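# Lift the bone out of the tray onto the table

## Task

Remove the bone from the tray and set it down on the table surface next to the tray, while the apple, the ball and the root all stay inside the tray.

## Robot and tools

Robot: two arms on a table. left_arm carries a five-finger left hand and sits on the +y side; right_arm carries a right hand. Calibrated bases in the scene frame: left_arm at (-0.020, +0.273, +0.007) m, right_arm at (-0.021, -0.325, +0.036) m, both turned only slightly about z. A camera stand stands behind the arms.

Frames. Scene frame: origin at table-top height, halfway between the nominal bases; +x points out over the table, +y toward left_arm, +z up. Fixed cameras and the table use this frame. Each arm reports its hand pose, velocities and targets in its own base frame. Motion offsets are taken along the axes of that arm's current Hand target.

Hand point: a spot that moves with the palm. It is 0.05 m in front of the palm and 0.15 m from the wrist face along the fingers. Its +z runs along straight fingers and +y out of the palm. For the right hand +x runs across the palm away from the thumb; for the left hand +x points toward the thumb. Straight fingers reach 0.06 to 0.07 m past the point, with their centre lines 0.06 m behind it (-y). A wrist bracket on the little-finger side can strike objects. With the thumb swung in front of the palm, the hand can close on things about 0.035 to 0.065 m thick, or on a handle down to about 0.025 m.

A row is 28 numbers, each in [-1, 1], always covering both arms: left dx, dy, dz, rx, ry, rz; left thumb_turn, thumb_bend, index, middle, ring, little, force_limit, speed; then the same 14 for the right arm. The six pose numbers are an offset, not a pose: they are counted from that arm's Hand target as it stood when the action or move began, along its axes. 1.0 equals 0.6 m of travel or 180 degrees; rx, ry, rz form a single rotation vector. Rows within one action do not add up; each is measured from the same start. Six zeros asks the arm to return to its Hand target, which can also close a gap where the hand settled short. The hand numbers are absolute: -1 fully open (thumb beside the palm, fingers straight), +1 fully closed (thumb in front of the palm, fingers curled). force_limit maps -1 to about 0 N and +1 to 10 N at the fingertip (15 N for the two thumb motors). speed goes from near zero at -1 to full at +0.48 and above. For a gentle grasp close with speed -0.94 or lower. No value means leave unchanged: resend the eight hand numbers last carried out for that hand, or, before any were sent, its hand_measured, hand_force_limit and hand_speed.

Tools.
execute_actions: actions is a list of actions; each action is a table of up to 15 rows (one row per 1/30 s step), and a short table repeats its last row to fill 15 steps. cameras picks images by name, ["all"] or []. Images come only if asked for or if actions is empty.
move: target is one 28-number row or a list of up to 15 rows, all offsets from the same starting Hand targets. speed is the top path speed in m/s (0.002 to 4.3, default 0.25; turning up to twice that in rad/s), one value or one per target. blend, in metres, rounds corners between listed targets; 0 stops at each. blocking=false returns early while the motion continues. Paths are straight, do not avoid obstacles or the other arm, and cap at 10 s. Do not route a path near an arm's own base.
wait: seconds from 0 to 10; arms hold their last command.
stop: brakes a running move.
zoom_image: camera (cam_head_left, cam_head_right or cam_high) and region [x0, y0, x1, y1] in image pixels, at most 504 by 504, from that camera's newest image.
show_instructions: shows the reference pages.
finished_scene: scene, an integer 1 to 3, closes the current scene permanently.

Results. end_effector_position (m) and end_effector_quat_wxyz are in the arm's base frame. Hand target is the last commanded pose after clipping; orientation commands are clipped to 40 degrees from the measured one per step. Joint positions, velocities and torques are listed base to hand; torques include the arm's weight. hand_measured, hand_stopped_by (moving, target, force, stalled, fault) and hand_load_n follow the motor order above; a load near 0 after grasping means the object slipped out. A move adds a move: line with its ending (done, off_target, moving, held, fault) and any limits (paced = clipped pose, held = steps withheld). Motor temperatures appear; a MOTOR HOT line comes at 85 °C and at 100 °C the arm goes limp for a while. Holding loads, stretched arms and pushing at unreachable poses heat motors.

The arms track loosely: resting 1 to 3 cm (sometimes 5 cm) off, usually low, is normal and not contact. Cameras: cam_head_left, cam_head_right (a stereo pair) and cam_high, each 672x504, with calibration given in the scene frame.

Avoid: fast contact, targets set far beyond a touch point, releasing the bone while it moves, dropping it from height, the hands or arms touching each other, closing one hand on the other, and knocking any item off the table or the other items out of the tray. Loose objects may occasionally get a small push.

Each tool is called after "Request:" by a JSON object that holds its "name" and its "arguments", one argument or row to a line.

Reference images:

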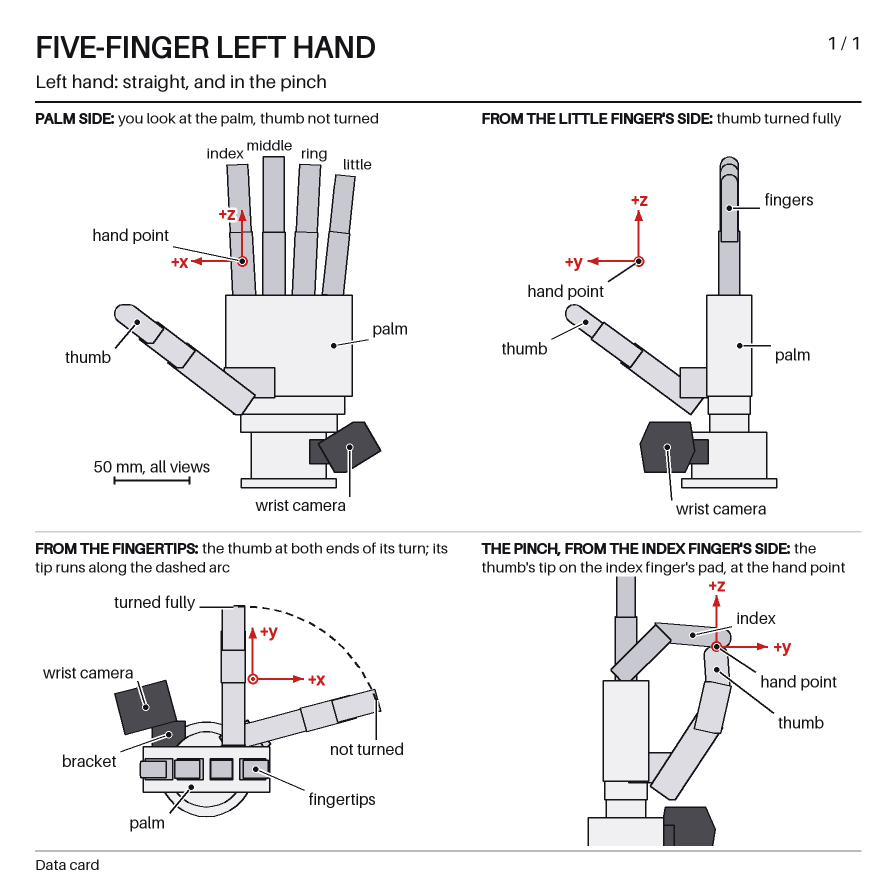

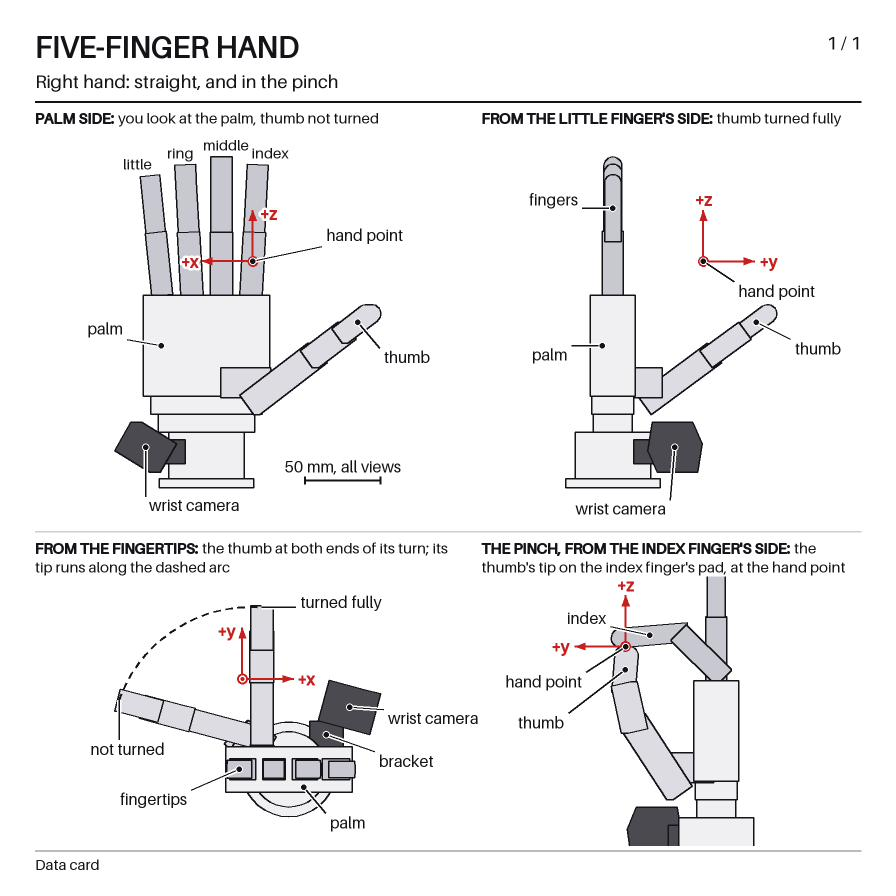

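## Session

Request:
{"name": "execute_actions", "arguments": {
  "actions": []
}}

Scene clock: 0.00 s.
left_arm: end_effector_position=(+0.5372, -0.0020, +0.1278) hand_measured=(-1.000, -1.000, -1.000, -1.000, -1.000, -1.000) hand_load_n=(+0.0, +0.0, +0.5, +0.0, +0.0, +0.0) hand_stopped_by=(target, target, target, target, target, target) hand_force_limit=0.00 hand_speed=-0.80 end_effector_quat_wxyz=(+0.572, -0.190, +0.781, +0.166) | right_arm: end_effector_position=(+0.3983, +0.3255, +0.0900) hand_measured=(-1.000, -1.000, -1.000, -1.000, -1.000, -1.000) hand_load_n=(+0.0, +0.0, +0.0, +0.0, +0.0, +0.0) hand_stopped_by=(target, target, target, target, target, target) hand_force_limit=0.00 hand_speed=-0.80 end_effector_quat_wxyz=(-0.044, -0.023, +0.991, +0.123)
Joint positions: left_arm=[-0.333 1.588 0.819 0.335 -0.807 1.292] | right_arm=[0.514 1.596 1.14 -1.075 -0.26 2.043]
Joint velocities: within noise
Joint torques (N m): no reading
Motor temperatures (°C): left_arm=[21 29 29 26 23 21] | right_arm=[21 27 28 22 21 24]
Heat: left arm: hottest shoulder 29 °C; right arm: hottest elbow 28 °C.
Hand target: left_arm +0.5443, -0.0045, +0.1344; +0.578, -0.193, +0.776, +0.162 | right_arm +0.4078, +0.3309, +0.1036; -0.030, -0.025, +0.991, +0.131

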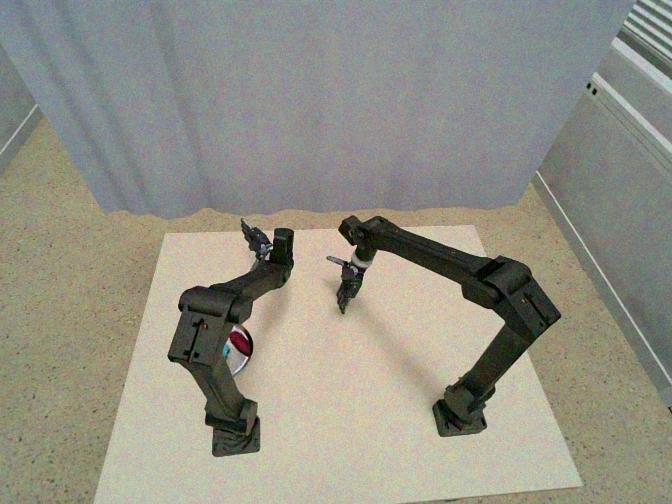

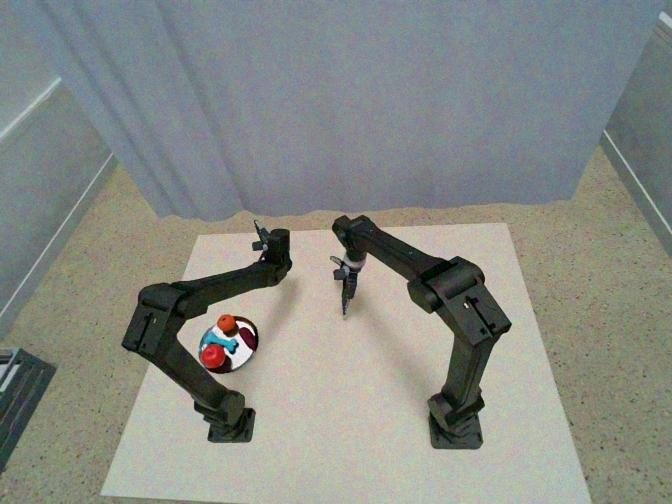

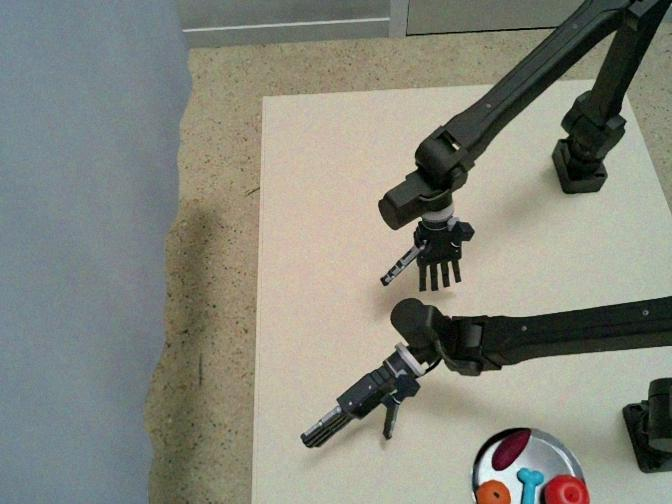

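Request:
{"name": "zoom_image", "arguments": {
  "camera": "cam_head_right",
  "region": [185, 300, 275, 390]
}}

Request:
{"name": "zoom_image", "arguments": {
  "camera": "cam_high",
  "region": [460, 404, 600, 504]
}}

Request:
{"name": "zoom_image", "arguments": {
  "camera": "cam_head_left",
  "region": [185, 305, 275, 395]
}}

Scaled by 5.600 from the camera's 672x504 image, which has a finer 960x720 frame.

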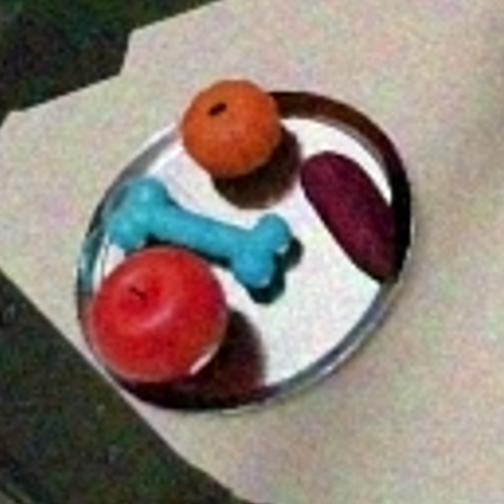

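Scaled by 3.600 from the camera's 672x504 image, which has a finer 960x720 frame.

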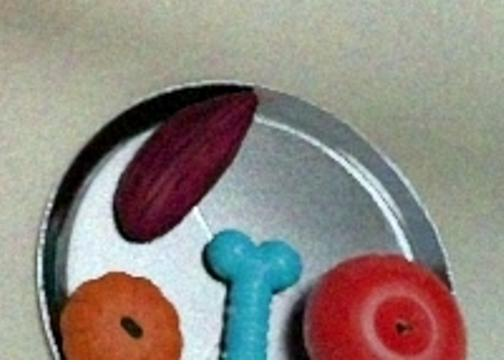

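Scaled by 5.600 from the camera's 672x504 image, which has a finer 960x720 frame.

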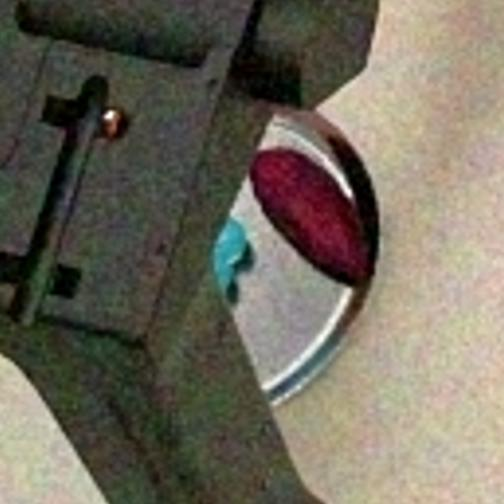

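Request:
{"name": "move", "arguments": {
  "target": [0.01,0.4177,-0.3247,0.1316,0.2344,-0.3776,1,-0.6,-0.24,-0.24,1,1,0,0,0,0,0,0,0,0,-1,-1,-1,-1,-1,-1,0,-0.8],
  "speed": 0.3,
  "cameras": ["all"]
}}

Request:
{"name": "zoom_image", "arguments": {
  "camera": "cam_head_right",
  "region": [165, 280, 275, 390]
}}

Request:
{"name": "zoom_image", "arguments": {
  "camera": "cam_head_left",
  "region": [165, 285, 275, 395]
}}

Scene clock: 51.70 s.
left_arm: end_effector_position=(+0.2512, +0.1065, +0.1711) hand_measured=(+1.000, -0.600, -0.240, -0.240, +1.000, +1.000) hand_load_n=(+0.0, +0.0, +0.0, +0.0, +0.0, +0.0) hand_stopped_by=(target, target, target, target, target, target) hand_force_limit=0.00 hand_speed=0.00 end_effector_quat_wxyz=(+0.275, -0.521, +0.695, -0.411) | right_arm: end_effector_position=(+0.3983, +0.3255, +0.0900) hand_measured=(-1.000, -1.000, -1.000, -1.000, -1.000, -1.000) hand_load_n=(+0.0, +0.0, +0.0, +0.0, +0.0, +0.0) hand_stopped_by=(target, target, target, target, target, target) hand_force_limit=0.00 hand_speed=-0.80 end_effector_quat_wxyz=(-0.044, -0.023, +0.991, +0.123)
Joint positions: left_arm=[0.948 0.841 0.654 -0.94 0.971 0.994] | right_arm=[0.514 1.596 1.14 -1.075 -0.26 2.043]
Joint torques (N m): left_arm=[0.91 -1.96 12.62 0.36 0.5 0.19] | right_arm=[-1.61 -14.39 8.43 0.61 -0.29 0.02]
Motor temperatures (°C): left_arm=[21 30 35 26 23 21] | right_arm=[21 30 35 22 21 24]
Heat: left arm: hottest elbow 35 °C; right arm: hottest elbow 35 °C.
Hand target: left_arm +0.2581, +0.1211, +0.1901; +0.295, -0.510, +0.700, -0.404 | right_arm +0.4078, +0.3309, +0.1036; -0.030, -0.025, +0.991, +0.131
Off the commanded pose: left_arm 0.025 m, 3 deg | right_arm 0.018 m, 2 deg.
move: off_target (left_arm, right_arm)

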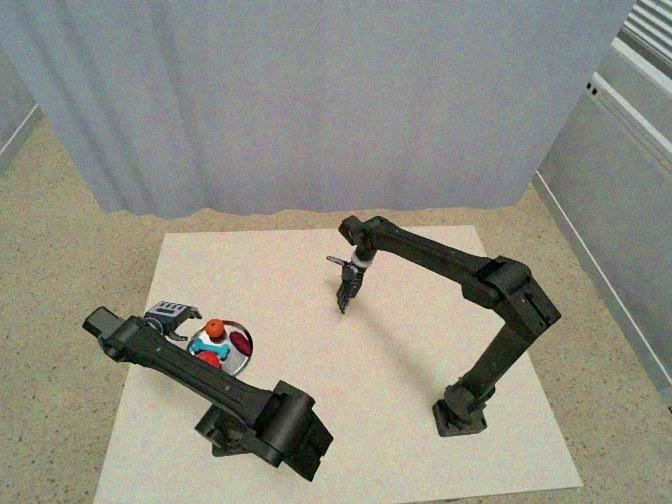

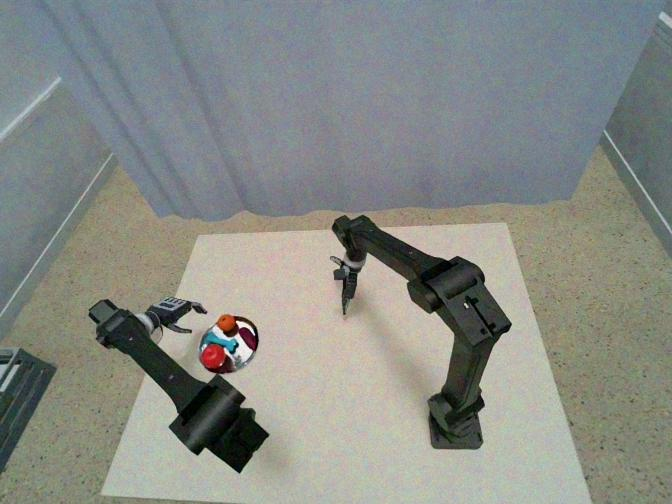

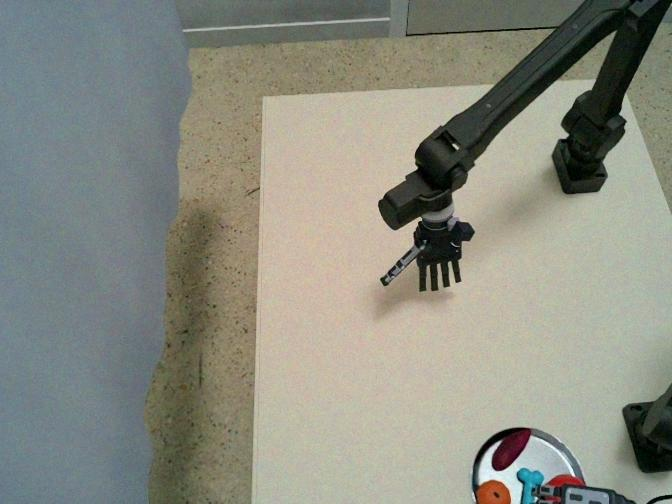

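Scaled by 4.582 from the camera's 672x504 image, which has a finer 960x720 frame.

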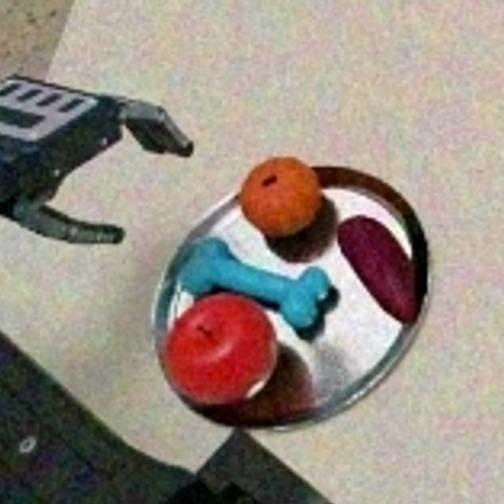

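Scaled by 4.582 from the camera's 672x504 image, which has a finer 960x720 frame.

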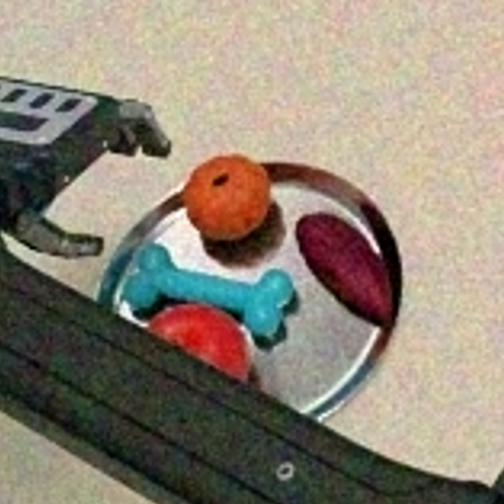

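Request:
{"name": "move", "arguments": {
  "target": [-0.0262,0.1323,0.088,0,0,0,1,-0.6,-0.24,-0.24,1,1,0,0,0,0,0,0,0,0,-1,-1,-1,-1,-1,-1,0,-0.8],
  "speed": 0.15,
  "cameras": ["cam_head_left","cam_head_right"]
}}

Request:
{"name": "zoom_image", "arguments": {
  "camera": "cam_head_right",
  "region": [180, 290, 270, 380]
}}

Request:
{"name": "zoom_image", "arguments": {
  "camera": "cam_head_left",
  "region": [170, 300, 260, 390]
}}

Scene clock: 75.07 s.
left_arm: end_effector_position=(+0.2684, +0.1325, +0.0984) hand_measured=(+1.000, -0.600, -0.240, -0.240, +1.000, +1.000) hand_load_n=(+0.0, +0.0, -0.5, +0.0, +0.0, +0.0) hand_stopped_by=(target, target, target, target, target, target) hand_force_limit=0.00 hand_speed=0.00 end_effector_quat_wxyz=(+0.295, -0.509, +0.700, -0.405) | right_arm: end_effector_position=(+0.3983, +0.3255, +0.0900) hand_measured=(-1.000, -1.000, -1.000, -1.000, -1.000, -1.000) hand_load_n=(+0.0, +0.0, +0.0, +0.0, +0.0, +0.0) hand_stopped_by=(target, target, target, target, target, target) hand_force_limit=0.00 hand_speed=-0.80 end_effector_quat_wxyz=(-0.044, -0.023, +0.991, +0.123)
Joint positions: left_arm=[0.952 1.007 0.534 -0.614 0.973 1.005] | right_arm=[0.514 1.596 1.14 -1.075 -0.26 2.043]
Joint torques (N m): left_arm=[0.32 -3.37 8.05 1.26 0.39 0.05] | right_arm=[-1.49 -14.39 8.44 0.58 -0.29 0.02]
Heat: left arm: hottest elbow 38 °C; right arm: hottest elbow 36 °C.
Hand target: left_arm +0.2687, +0.1341, +0.0949; +0.295, -0.510, +0.700, -0.404 | right_arm +0.4078, +0.3309, +0.1036; -0.030, -0.025, +0.991, +0.131
Off the commanded pose: left_arm 0.004 m, 0 deg | right_arm 0.018 m, 2 deg.
move: off_target (right_arm)
Images, in order (width x height): cam_head_left 672x504, cam_head_right 672x504.

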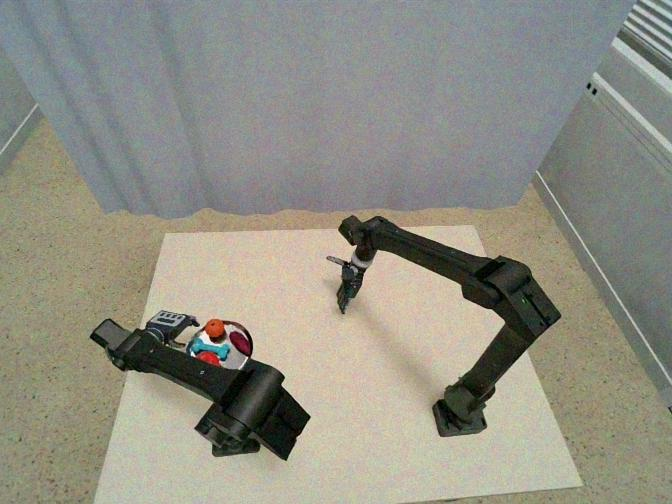

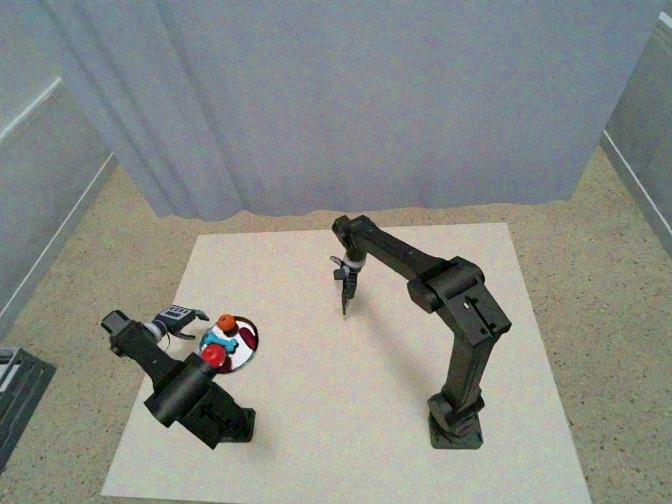

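Scaled by 5.600 from the camera's 672x504 image, which has a finer 960x720 frame.

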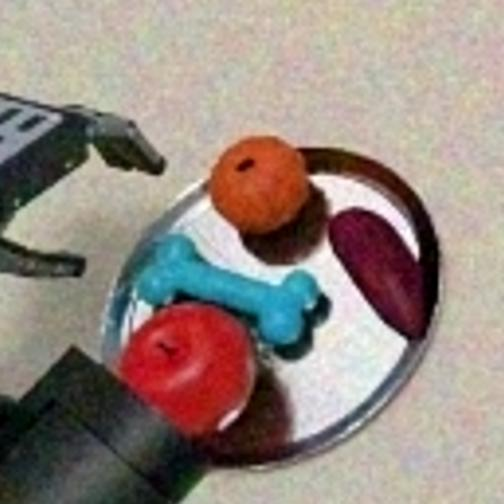

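Scaled by 5.600 from the camera's 672x504 image, which has a finer 960x720 frame.

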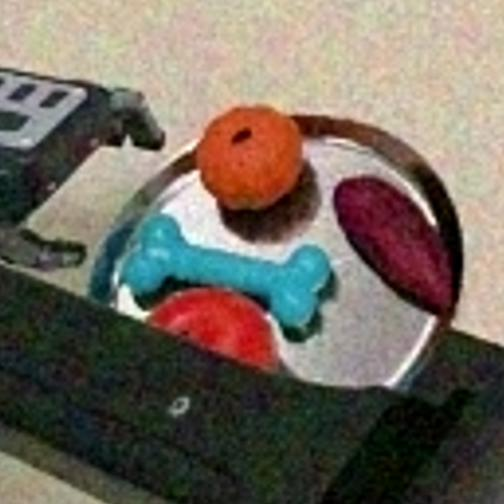

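Request:
{"name": "move", "arguments": {
  "target": [0.0193,0.097,0.0522,0,0,0,1,-0.6,-0.24,-0.24,1,1,0,0,0,0,0,0,0,0,-1,-1,-1,-1,-1,-1,0,-0.8],
  "speed": 0.12,
  "cameras": ["cam_head_left","cam_head_right"]
}}

Request:
{"name": "zoom_image", "arguments": {
  "camera": "cam_head_right",
  "region": [180, 300, 250, 370]
}}

Request:
{"name": "zoom_image", "arguments": {
  "camera": "cam_head_left",
  "region": [170, 310, 240, 380]
}}

Scene clock: 84.23 s.
left_arm: end_effector_position=(+0.2632, +0.1258, +0.0325) hand_measured=(+1.000, -0.600, -0.240, -0.240, +1.000, +1.000) hand_load_n=(+0.0, +0.0, +0.5, +0.0, +0.0, +0.0) hand_stopped_by=(target, target, target, target, target, target) hand_force_limit=0.00 hand_speed=0.00 end_effector_quat_wxyz=(+0.299, -0.507, +0.701, -0.402) | right_arm: end_effector_position=(+0.3983, +0.3255, +0.0900) hand_measured=(-1.000, -1.000, -1.000, -1.000, -1.000, -1.000) hand_load_n=(+0.0, +0.0, +0.0, +0.0, +0.0, +0.0) hand_stopped_by=(target, target, target, target, target, target) hand_force_limit=0.00 hand_speed=-0.80 end_effector_quat_wxyz=(-0.044, -0.023, +0.991, +0.123)
Joint positions: left_arm=[0.952 1.131 0.399 -0.345 0.971 1.005] | right_arm=[0.514 1.596 1.14 -1.075 -0.26 2.043]
Joint torques (N m): left_arm=[-0.21 -3.72 6.79 1.28 0.35 -0.04] | right_arm=[-1.61 -14.39 8.44 0.59 -0.29 0.03]
Heat: left arm: hottest elbow 38 °C; right arm: hottest elbow 36 °C.
Hand target: left_arm +0.2633, +0.1237, +0.0288; +0.295, -0.510, +0.700, -0.404 | right_arm +0.4078, +0.3309, +0.1036; -0.030, -0.025, +0.991, +0.131
Off the commanded pose: left_arm 0.004 m, 1 deg | right_arm 0.018 m, 2 deg.
move: off_target (right_arm)
Images, in order (width x height): cam_head_left 672x504, cam_head_right 672x504.

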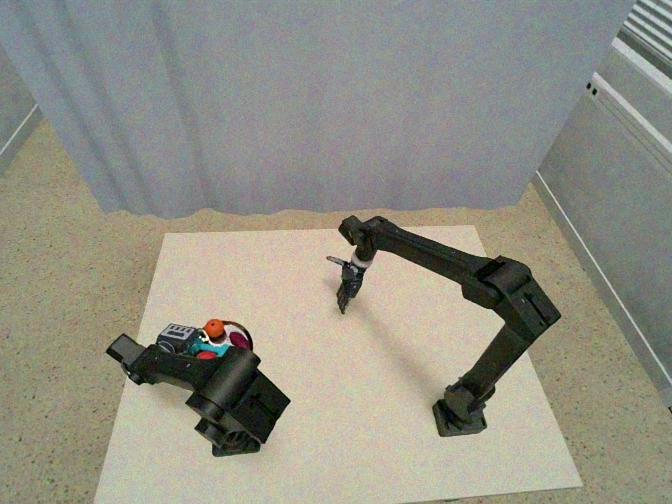

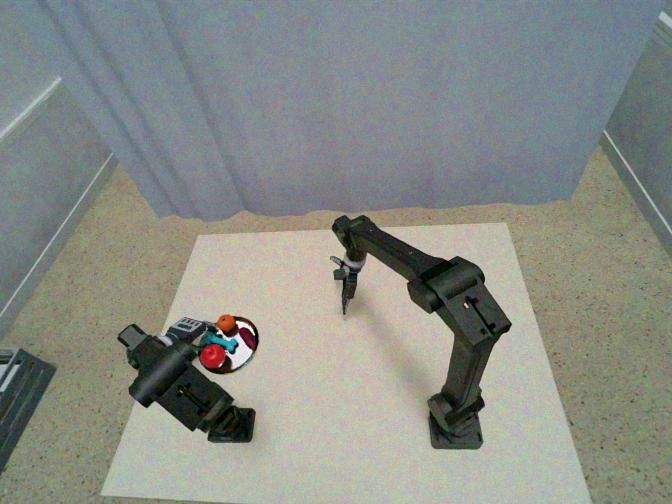

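Scaled by 7.200 from the camera's 672x504 image, which has a finer 960x720 frame.

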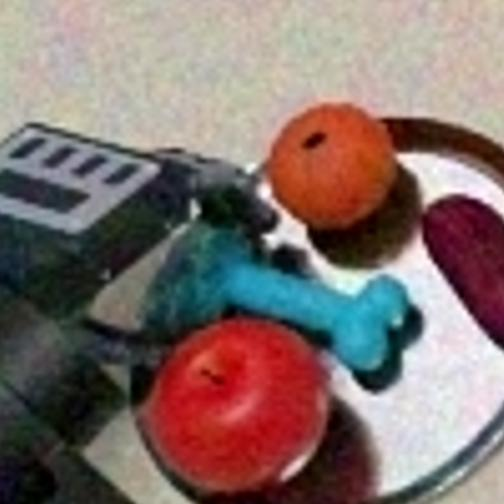

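Scaled by 7.200 from the camera's 672x504 image, which has a finer 960x720 frame.

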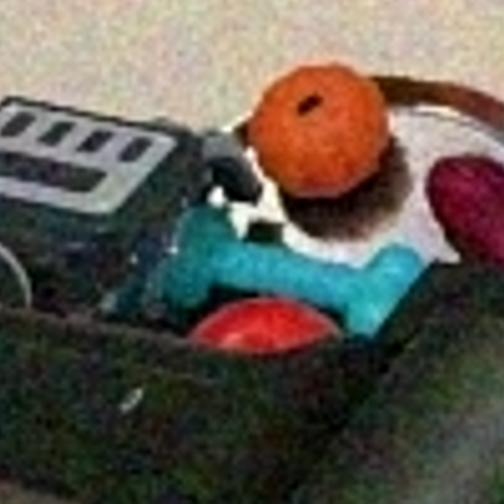

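Request:
{"name": "move", "arguments": {
  "target": [0.0192,0.0141,0.0082,0,0,0,1,-0.6,-0.24,-0.24,1,1,0,0,0,0,0,0,0,0,-1,-1,-1,-1,-1,-1,0,-0.8],
  "speed": 0.06,
  "cameras": ["cam_head_left","cam_head_right"]
}}

Request:
{"name": "zoom_image", "arguments": {
  "camera": "cam_head_right",
  "region": [180, 300, 250, 370]
}}

Request:
{"name": "zoom_image", "arguments": {
  "camera": "cam_head_left",
  "region": [170, 310, 240, 380]
}}

Scene clock: 94.53 s.
left_arm: end_effector_position=(+0.2610, +0.1193, +0.0235) hand_measured=(+1.000, -0.600, -0.240, -0.240, +1.000, +1.000) hand_load_n=(+0.0, +0.0, +0.0, -1.0, +0.0, +0.0) hand_stopped_by=(target, target, target, target, target, target) hand_force_limit=0.00 hand_speed=0.00 end_effector_quat_wxyz=(+0.302, -0.506, +0.701, -0.402) | right_arm: end_effector_position=(+0.3983, +0.3255, +0.0900) hand_measured=(-1.000, -1.000, -1.000, -1.000, -1.000, -1.000) hand_load_n=(+0.0, +0.0, +0.0, +0.0, +0.0, +0.0) hand_stopped_by=(target, target, target, target, target, target) hand_force_limit=0.00 hand_speed=-0.80 end_effector_quat_wxyz=(-0.044, -0.023, +0.991, +0.123)
Joint positions: left_arm=[0.944 1.131 0.363 -0.289 0.967 0.989] | right_arm=[0.514 1.596 1.14 -1.075 -0.26 2.043]
Joint torques (N m): left_arm=[-0.79 -4.13 6.12 1.18 0.23 -0.1] | right_arm=[-1.61 -14.39 8.43 0.59 -0.29 0.02]
Heat: left arm: hottest elbow 38 °C; right arm: hottest elbow 37 °C.
Hand target: left_arm +0.2598, +0.1128, +0.0191; +0.295, -0.510, +0.700, -0.404 | right_arm +0.4078, +0.3309, +0.1036; -0.030, -0.025, +0.991, +0.131
Off the commanded pose: left_arm 0.008 m, 1 deg | right_arm 0.018 m, 2 deg.
move: off_target (right_arm)
Images, in order (width x height): cam_head_left 672x504, cam_head_right 672x504.

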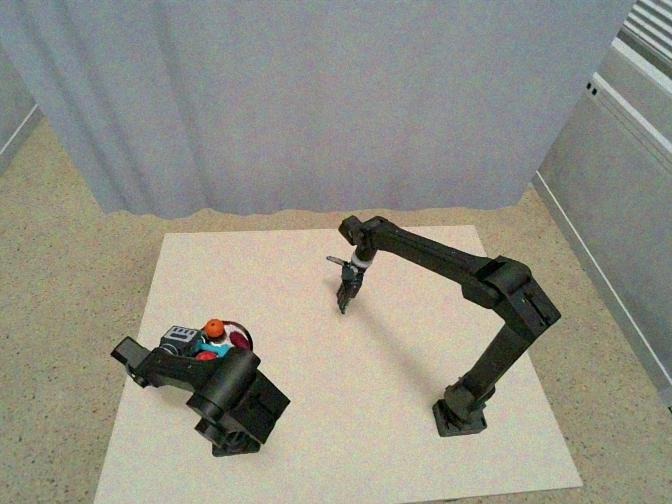

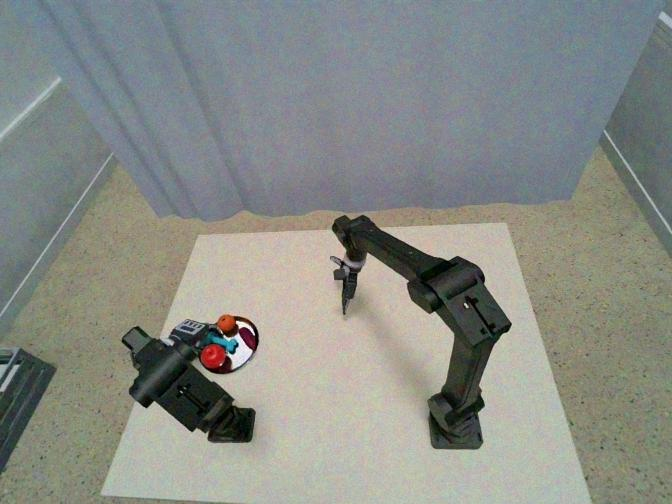

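Scaled by 7.200 from the camera's 672x504 image, which has a finer 960x720 frame.

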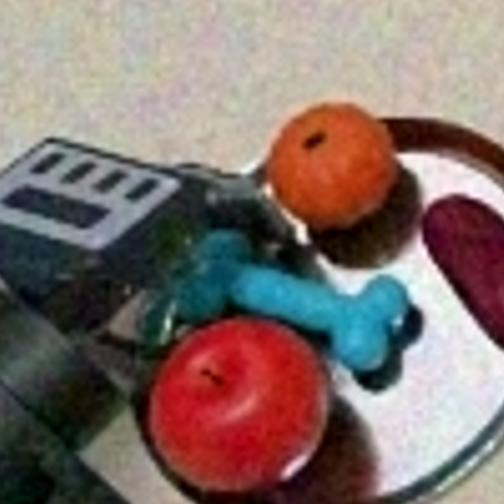

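Scaled by 7.200 from the camera's 672x504 image, which has a finer 960x720 frame.

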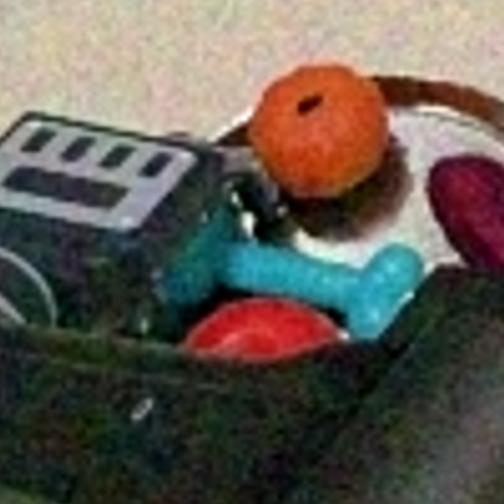

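Request:
{"name": "move", "arguments": {
  "target": [
    [0.0067,0,0,0,0,0,1,-0.6,-0.24,-0.24,1,1,0,0,0,0,0,0,0,0,-1,-1,-1,-1,-1,-1,0,-0.8],
    [0.0067,-0.0043,-0.0025,0,0,0,1,0.1,0.5,0.5,1,1,-0.2,-0.92,0,0,0,0,0,0,-1,-1,-1,-1,-1,-1,0,-0.8]
  ],
  "speed": 0.05,
  "cameras": ["cam_head_left","cam_head_right"]
}}

Request:
{"name": "zoom_image", "arguments": {
  "camera": "cam_head_right",
  "region": [180, 300, 250, 370]
}}

Request:
{"name": "zoom_image", "arguments": {
  "camera": "cam_head_left",
  "region": [170, 310, 240, 380]
}}

Scene clock: 102.10 s.
left_arm: end_effector_position=(+0.2612, +0.1161, +0.0244) hand_measured=(+1.000, -0.536, +0.034, -0.130, +1.000, +1.000) hand_load_n=(-1.5, +8.0, +4.5, +5.0, +0.0, +0.0) hand_stopped_by=(target, force, force, force, target, target) hand_force_limit=-0.20 hand_speed=-0.92 end_effector_quat_wxyz=(+0.305, -0.503, +0.702, -0.400) | right_arm: end_effector_position=(+0.3983, +0.3255, +0.0900) hand_measured=(-1.000, -1.000, -1.000, -1.000, -1.000, -1.000) hand_load_n=(+0.0, +0.0, +0.0, +0.0, +0.0, +0.0) hand_stopped_by=(target, target, target, target, target, target) hand_force_limit=0.00 hand_speed=-0.80 end_effector_quat_wxyz=(-0.044, -0.023, +0.991, +0.123)
Joint positions: left_arm=[0.934 1.113 0.354 -0.281 0.962 0.98] | right_arm=[0.514 1.596 1.14 -1.075 -0.26 2.043]
Joint torques (N m): left_arm=[-0.56 -4.54 6.42 0.47 0.3 -0.11] | right_arm=[-1.55 -14.39 8.46 0.59 -0.29 0.02]
Heat: left arm: hottest elbow 37 °C; right arm: hottest elbow 37 °C.
Hand target: left_arm +0.2587, +0.1091, +0.0222; +0.295, -0.510, +0.700, -0.404 | right_arm +0.4078, +0.3309, +0.1036; -0.030, -0.025, +0.991, +0.131
Off the commanded pose: left_arm 0.008 m, 2 deg | right_arm 0.018 m, 2 deg.
move: off_target (right_arm)
Images, in order (width x height): cam_head_left 672x504, cam_head_right 672x504.

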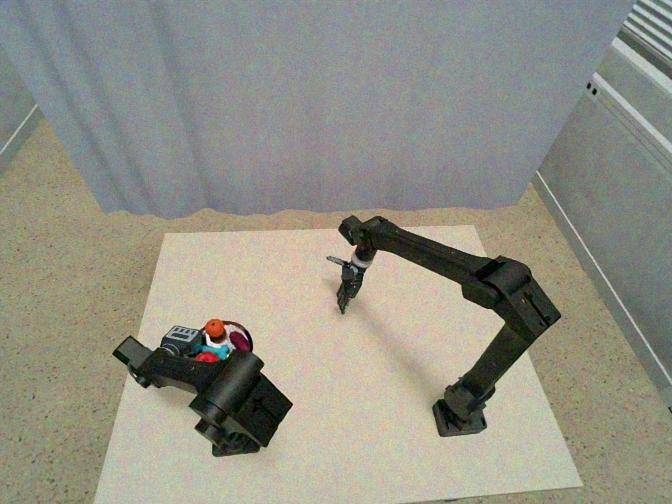

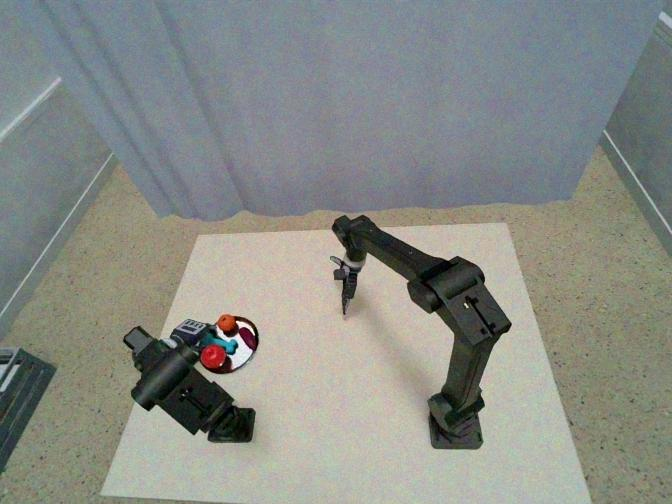

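Scaled by 7.200 from the camera's 672x504 image, which has a finer 960x720 frame.

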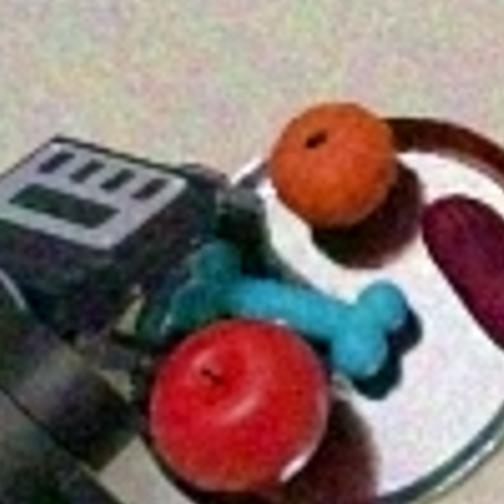

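Scaled by 7.200 from the camera's 672x504 image, which has a finer 960x720 frame.

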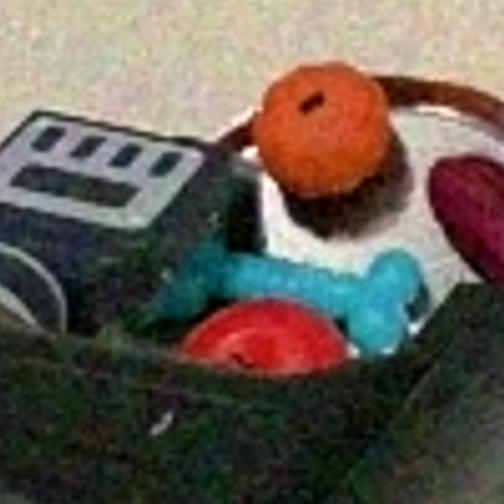

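Request:
{"name": "move", "arguments": {
  "target": [
    [-0.0123,-0.0722,-0.0417,0,0,0,1,0.1,0.5,0.5,1,1,-0.2,-0.92,0,0,0,0,0,0,-1,-1,-1,-1,-1,-1,0,-0.8],
    [-0.0123,-0.1877,-0.1083,0,0,0,1,0.1,0.5,0.5,1,1,-0.2,-0.92,0,0,0,0,0,0,-1,-1,-1,-1,-1,-1,0,-0.8]
  ],
  "speed": [0.08,0.15],
  "blend": [0.02,0],
  "cameras": ["cam_head_left","cam_head_right"]
}}

Request:
{"name": "zoom_image", "arguments": {
  "camera": "cam_head_right",
  "region": [170, 280, 270, 380]
}}

Scene clock: 112.77 s.
left_arm: end_effector_position=(+0.2514, +0.1024, +0.1289) hand_measured=(+1.000, -0.536, +0.034, -0.130, +1.000, +1.000) hand_load_n=(-1.5, +8.0, +4.5, +4.0, +0.0, +0.0) hand_stopped_by=(target, force, force, force, target, target) hand_force_limit=-0.20 hand_speed=-0.92 end_effector_quat_wxyz=(+0.272, -0.524, +0.695, -0.410) | right_arm: end_effector_position=(+0.3983, +0.3255, +0.0900) hand_measured=(-1.000, -1.000, -1.000, -1.000, -1.000, -1.000) hand_load_n=(+0.5, +0.0, +0.0, +0.0, +0.0, +0.0) hand_stopped_by=(target, target, target, target, target, target) hand_force_limit=0.00 hand_speed=-0.80 end_effector_quat_wxyz=(-0.044, -0.023, +0.991, +0.123)
Joint positions: left_arm=[0.933 0.868 0.554 -0.801 0.959 0.972] | right_arm=[0.514 1.596 1.14 -1.075 -0.26 2.043]
Joint torques (N m): left_arm=[0.32 -3.31 12.51 0.4 0.56 0.08] | right_arm=[-1.49 -14.33 8.42 0.61 -0.29 0.03]
Heat: left arm: hottest elbow 37 °C; right arm: hottest elbow 37 °C.
Hand target: left_arm +0.2609, +0.1159, +0.1521; +0.295, -0.510, +0.700, -0.404 | right_arm +0.4078, +0.3309, +0.1036; -0.030, -0.025, +0.991, +0.131
Off the commanded pose: left_arm 0.029 m, 3 deg | right_arm 0.018 m, 2 deg.
move: off_target (left_arm, right_arm)
Images, in order (width x height): cam_head_left 672x504, cam_head_right 672x504.

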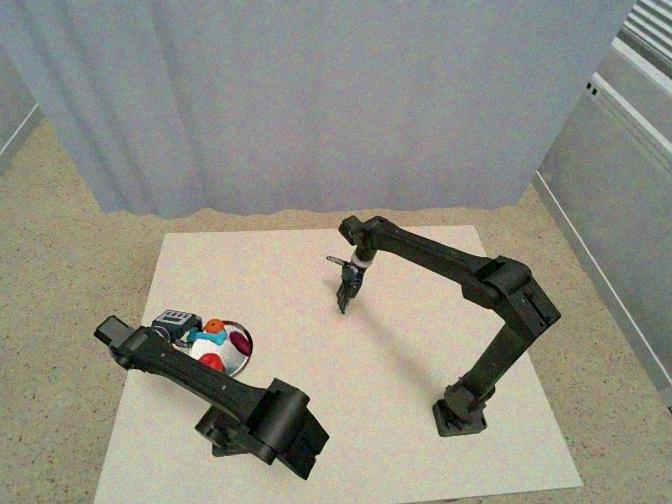

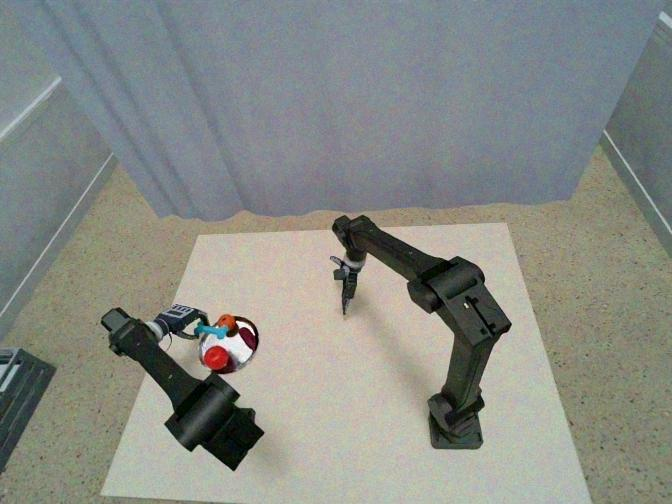

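Scaled by 5.040 from the camera's 672x504 image, which has a finer 960x720 frame.

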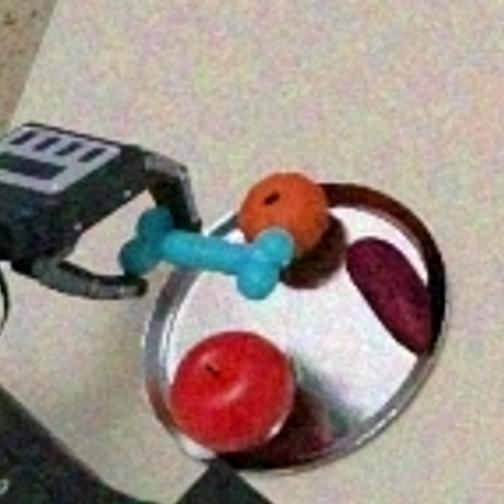

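Request:
{"name": "move", "arguments": {
  "target": [
    [-0.0338,-0.1838,0.2518,0,0,0,1,0.1,0.5,0.5,1,1,-0.2,-0.92,0,0,0,0,0,0,-1,-1,-1,-1,-1,-1,0,-0.8],
    [-0.0338,-0.0005,0.3577,0,0,0,1,0.1,0.5,0.5,1,1,-0.2,-0.92,0,0,0,0,0,0,-1,-1,-1,-1,-1,-1,0,-0.8],
    [-0.0338,0.0327,0.3768,0,0,0,1,0.1,0.5,0.5,1,1,-0.2,-0.92,0,0,0,0,0,0,-1,-1,-1,-1,-1,-1,0,-0.8]
  ],
  "speed": [0.25,0.15,0.05],
  "blend": [0.03,0.01,0],
  "cameras": ["cam_head_left","cam_head_right"]
}}

Request:
{"name": "zoom_image", "arguments": {
  "camera": "cam_head_right",
  "region": [180, 250, 280, 350]
}}

Scene clock: 123.87 s.
left_arm: end_effector_position=(+0.4422, +0.0832, +0.0246) hand_measured=(+1.000, -0.536, +0.034, -0.130, +1.000, +1.000) hand_load_n=(-1.5, +8.0, +4.5, +3.5, +0.0, +0.0) hand_stopped_by=(target, force, force, force, target, target) hand_force_limit=-0.20 hand_speed=-0.92 end_effector_quat_wxyz=(+0.299, -0.507, +0.703, -0.400) | right_arm: end_effector_position=(+0.3983, +0.3255, +0.0900) hand_measured=(-1.000, -1.000, -1.000, -1.000, -1.000, -1.000) hand_load_n=(+0.0, +0.0, +0.0, +0.0, +0.0, +0.0) hand_stopped_by=(target, target, target, target, target, target) hand_force_limit=0.00 hand_speed=-0.80 end_effector_quat_wxyz=(-0.044, -0.023, +0.991, +0.123)
Joint positions: left_arm=[0.447 1.472 0.596 0.205 0.631 0.455] | right_arm=[0.514 1.596 1.14 -1.075 -0.26 2.043]
Joint torques (N m): left_arm=[-0.56 -9.11 6.65 2.03 0.15 -0.13] | right_arm=[-1.55 -14.45 8.42 0.61 -0.3 0.02]
Heat: left arm: hottest elbow 37 °C; right arm: hottest elbow 37 °C.
Hand target: left_arm +0.4442, +0.0785, +0.0222; +0.295, -0.510, +0.700, -0.404 | right_arm +0.4078, +0.3309, +0.1036; -0.030, -0.025, +0.991, +0.131
Off the commanded pose: left_arm 0.006 m, 1 deg | right_arm 0.018 m, 2 deg.
move: off_target (right_arm)
Images, in order (width x height): cam_head_left 672x504, cam_head_right 672x504.

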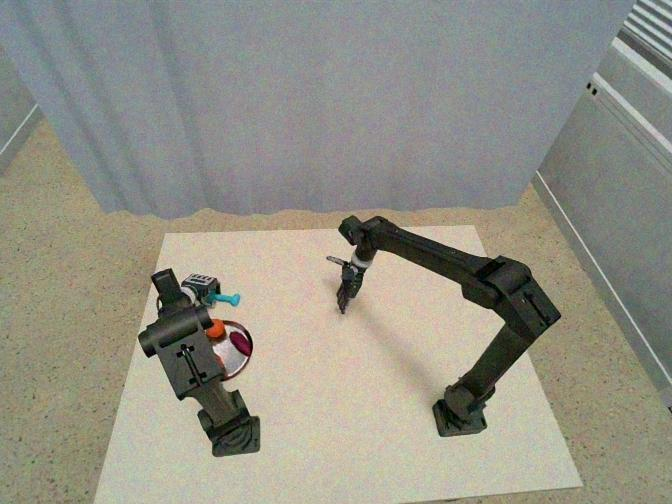

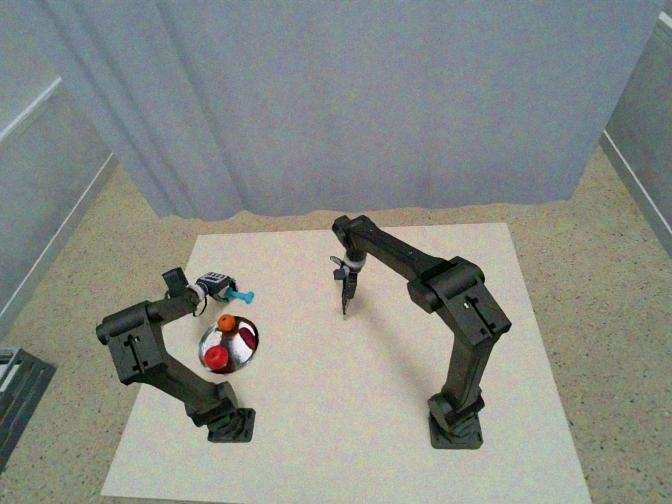

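Scaled by 5.040 from the camera's 672x504 image, which has a finer 960x720 frame.

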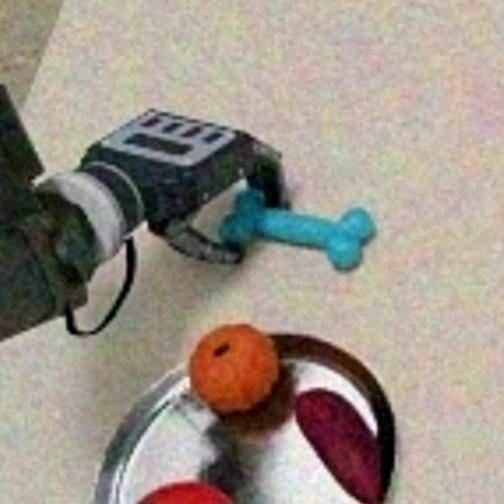

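Request:
{"name": "move", "arguments": {
  "target": [
    [0,0.0101,0.0058,0,0,0,1,0.1,0.5,0.5,1,1,-0.2,-0.92,0,0,0,0,0,0,-1,-1,-1,-1,-1,-1,0,-0.8],
    [0,0.003,0.0017,0,0,0,1,-0.75,-0.35,-0.35,1,1,-0.2,-0.7,0,0,0,0,0,0,-1,-1,-1,-1,-1,-1,0,-0.8],
    [0,-0.1732,-0.1,0,0,0,1,-0.75,-0.35,-0.35,1,1,-0.2,-0.7,0,0,0,0,0,0,-1,-1,-1,-1,-1,-1,0,-0.8]
  ],
  "speed": [0.04,0.04,0.15],
  "cameras": ["cam_head_left","cam_head_right"]
}}

Request:
{"name": "zoom_image", "arguments": {
  "camera": "cam_head_right",
  "region": [170, 260, 280, 370]
}}

Scene clock: 132.97 s.
left_arm: end_effector_position=(+0.4286, +0.0748, +0.1211) hand_measured=(+1.000, -0.748, -0.350, -0.350, +1.000, +1.000) hand_load_n=(+0.0, +0.0, +0.0, +0.0, +0.0, +0.0) hand_stopped_by=(target, target, target, target, target, target) hand_force_limit=-0.20 hand_speed=-0.70 end_effector_quat_wxyz=(+0.282, -0.518, +0.703, -0.399) | right_arm: end_effector_position=(+0.3983, +0.3255, +0.0900) hand_measured=(-1.000, -1.000, -1.000, -1.000, -1.000, -1.000) hand_load_n=(+0.0, +0.0, +0.0, +0.0, +0.0, +0.0) hand_stopped_by=(target, target, target, target, target, target) hand_force_limit=0.00 hand_speed=-0.80 end_effector_quat_wxyz=(-0.044, -0.023, +0.991, +0.123)
Joint positions: left_arm=[0.444 1.22 0.705 -0.19 0.632 0.445] | right_arm=[0.514 1.596 1.14 -1.075 -0.26 2.043]
Joint torques (N m): left_arm=[-0.38 -8.35 11.84 0.98 0.14 -0.07] | right_arm=[-1.61 -14.39 8.43 0.61 -0.29 0.02]
Heat: left arm: hottest elbow 37 °C; right arm: hottest elbow 38 °C.
Hand target: left_arm +0.4441, +0.0783, +0.1421; +0.295, -0.510, +0.700, -0.404 | right_arm +0.4078, +0.3309, +0.1036; -0.030, -0.025, +0.991, +0.131
Off the commanded pose: left_arm 0.026 m, 2 deg | right_arm 0.018 m, 2 deg.
move: off_target (left_arm, right_arm)
Images, in order (width x height): cam_head_left 672x504, cam_head_right 672x504.

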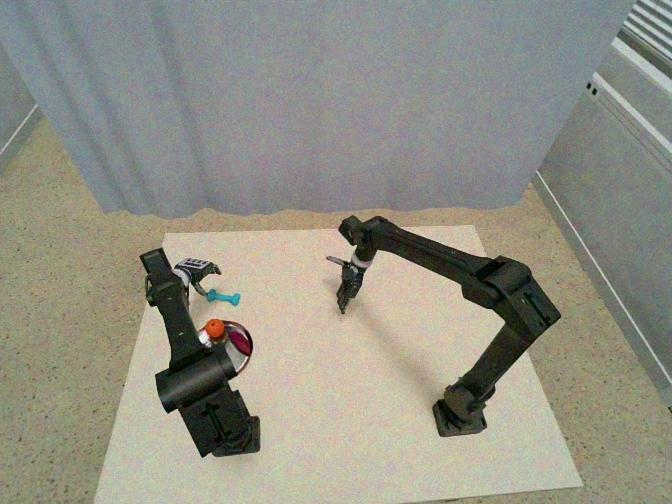

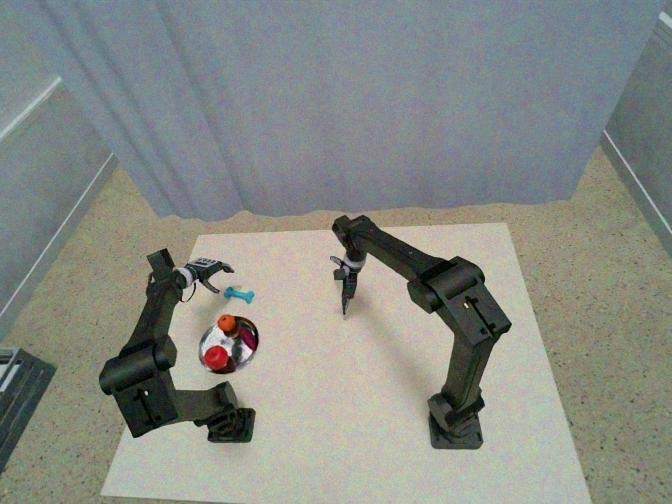

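Scaled by 4.582 from the camera's 672x504 image, which has a finer 960x720 frame.

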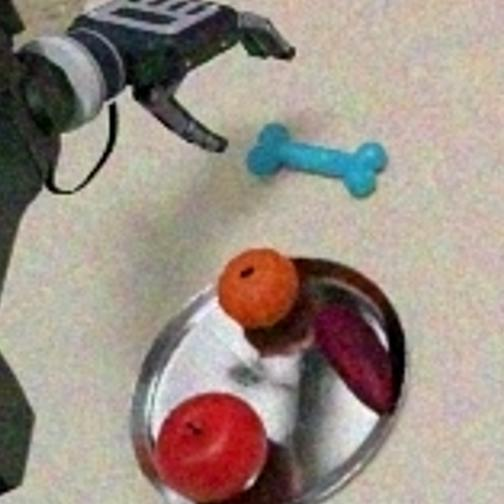

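Request:
{"name": "finished_scene", "arguments": {
  "scene": 3
}}

The scene is finished: the task was done.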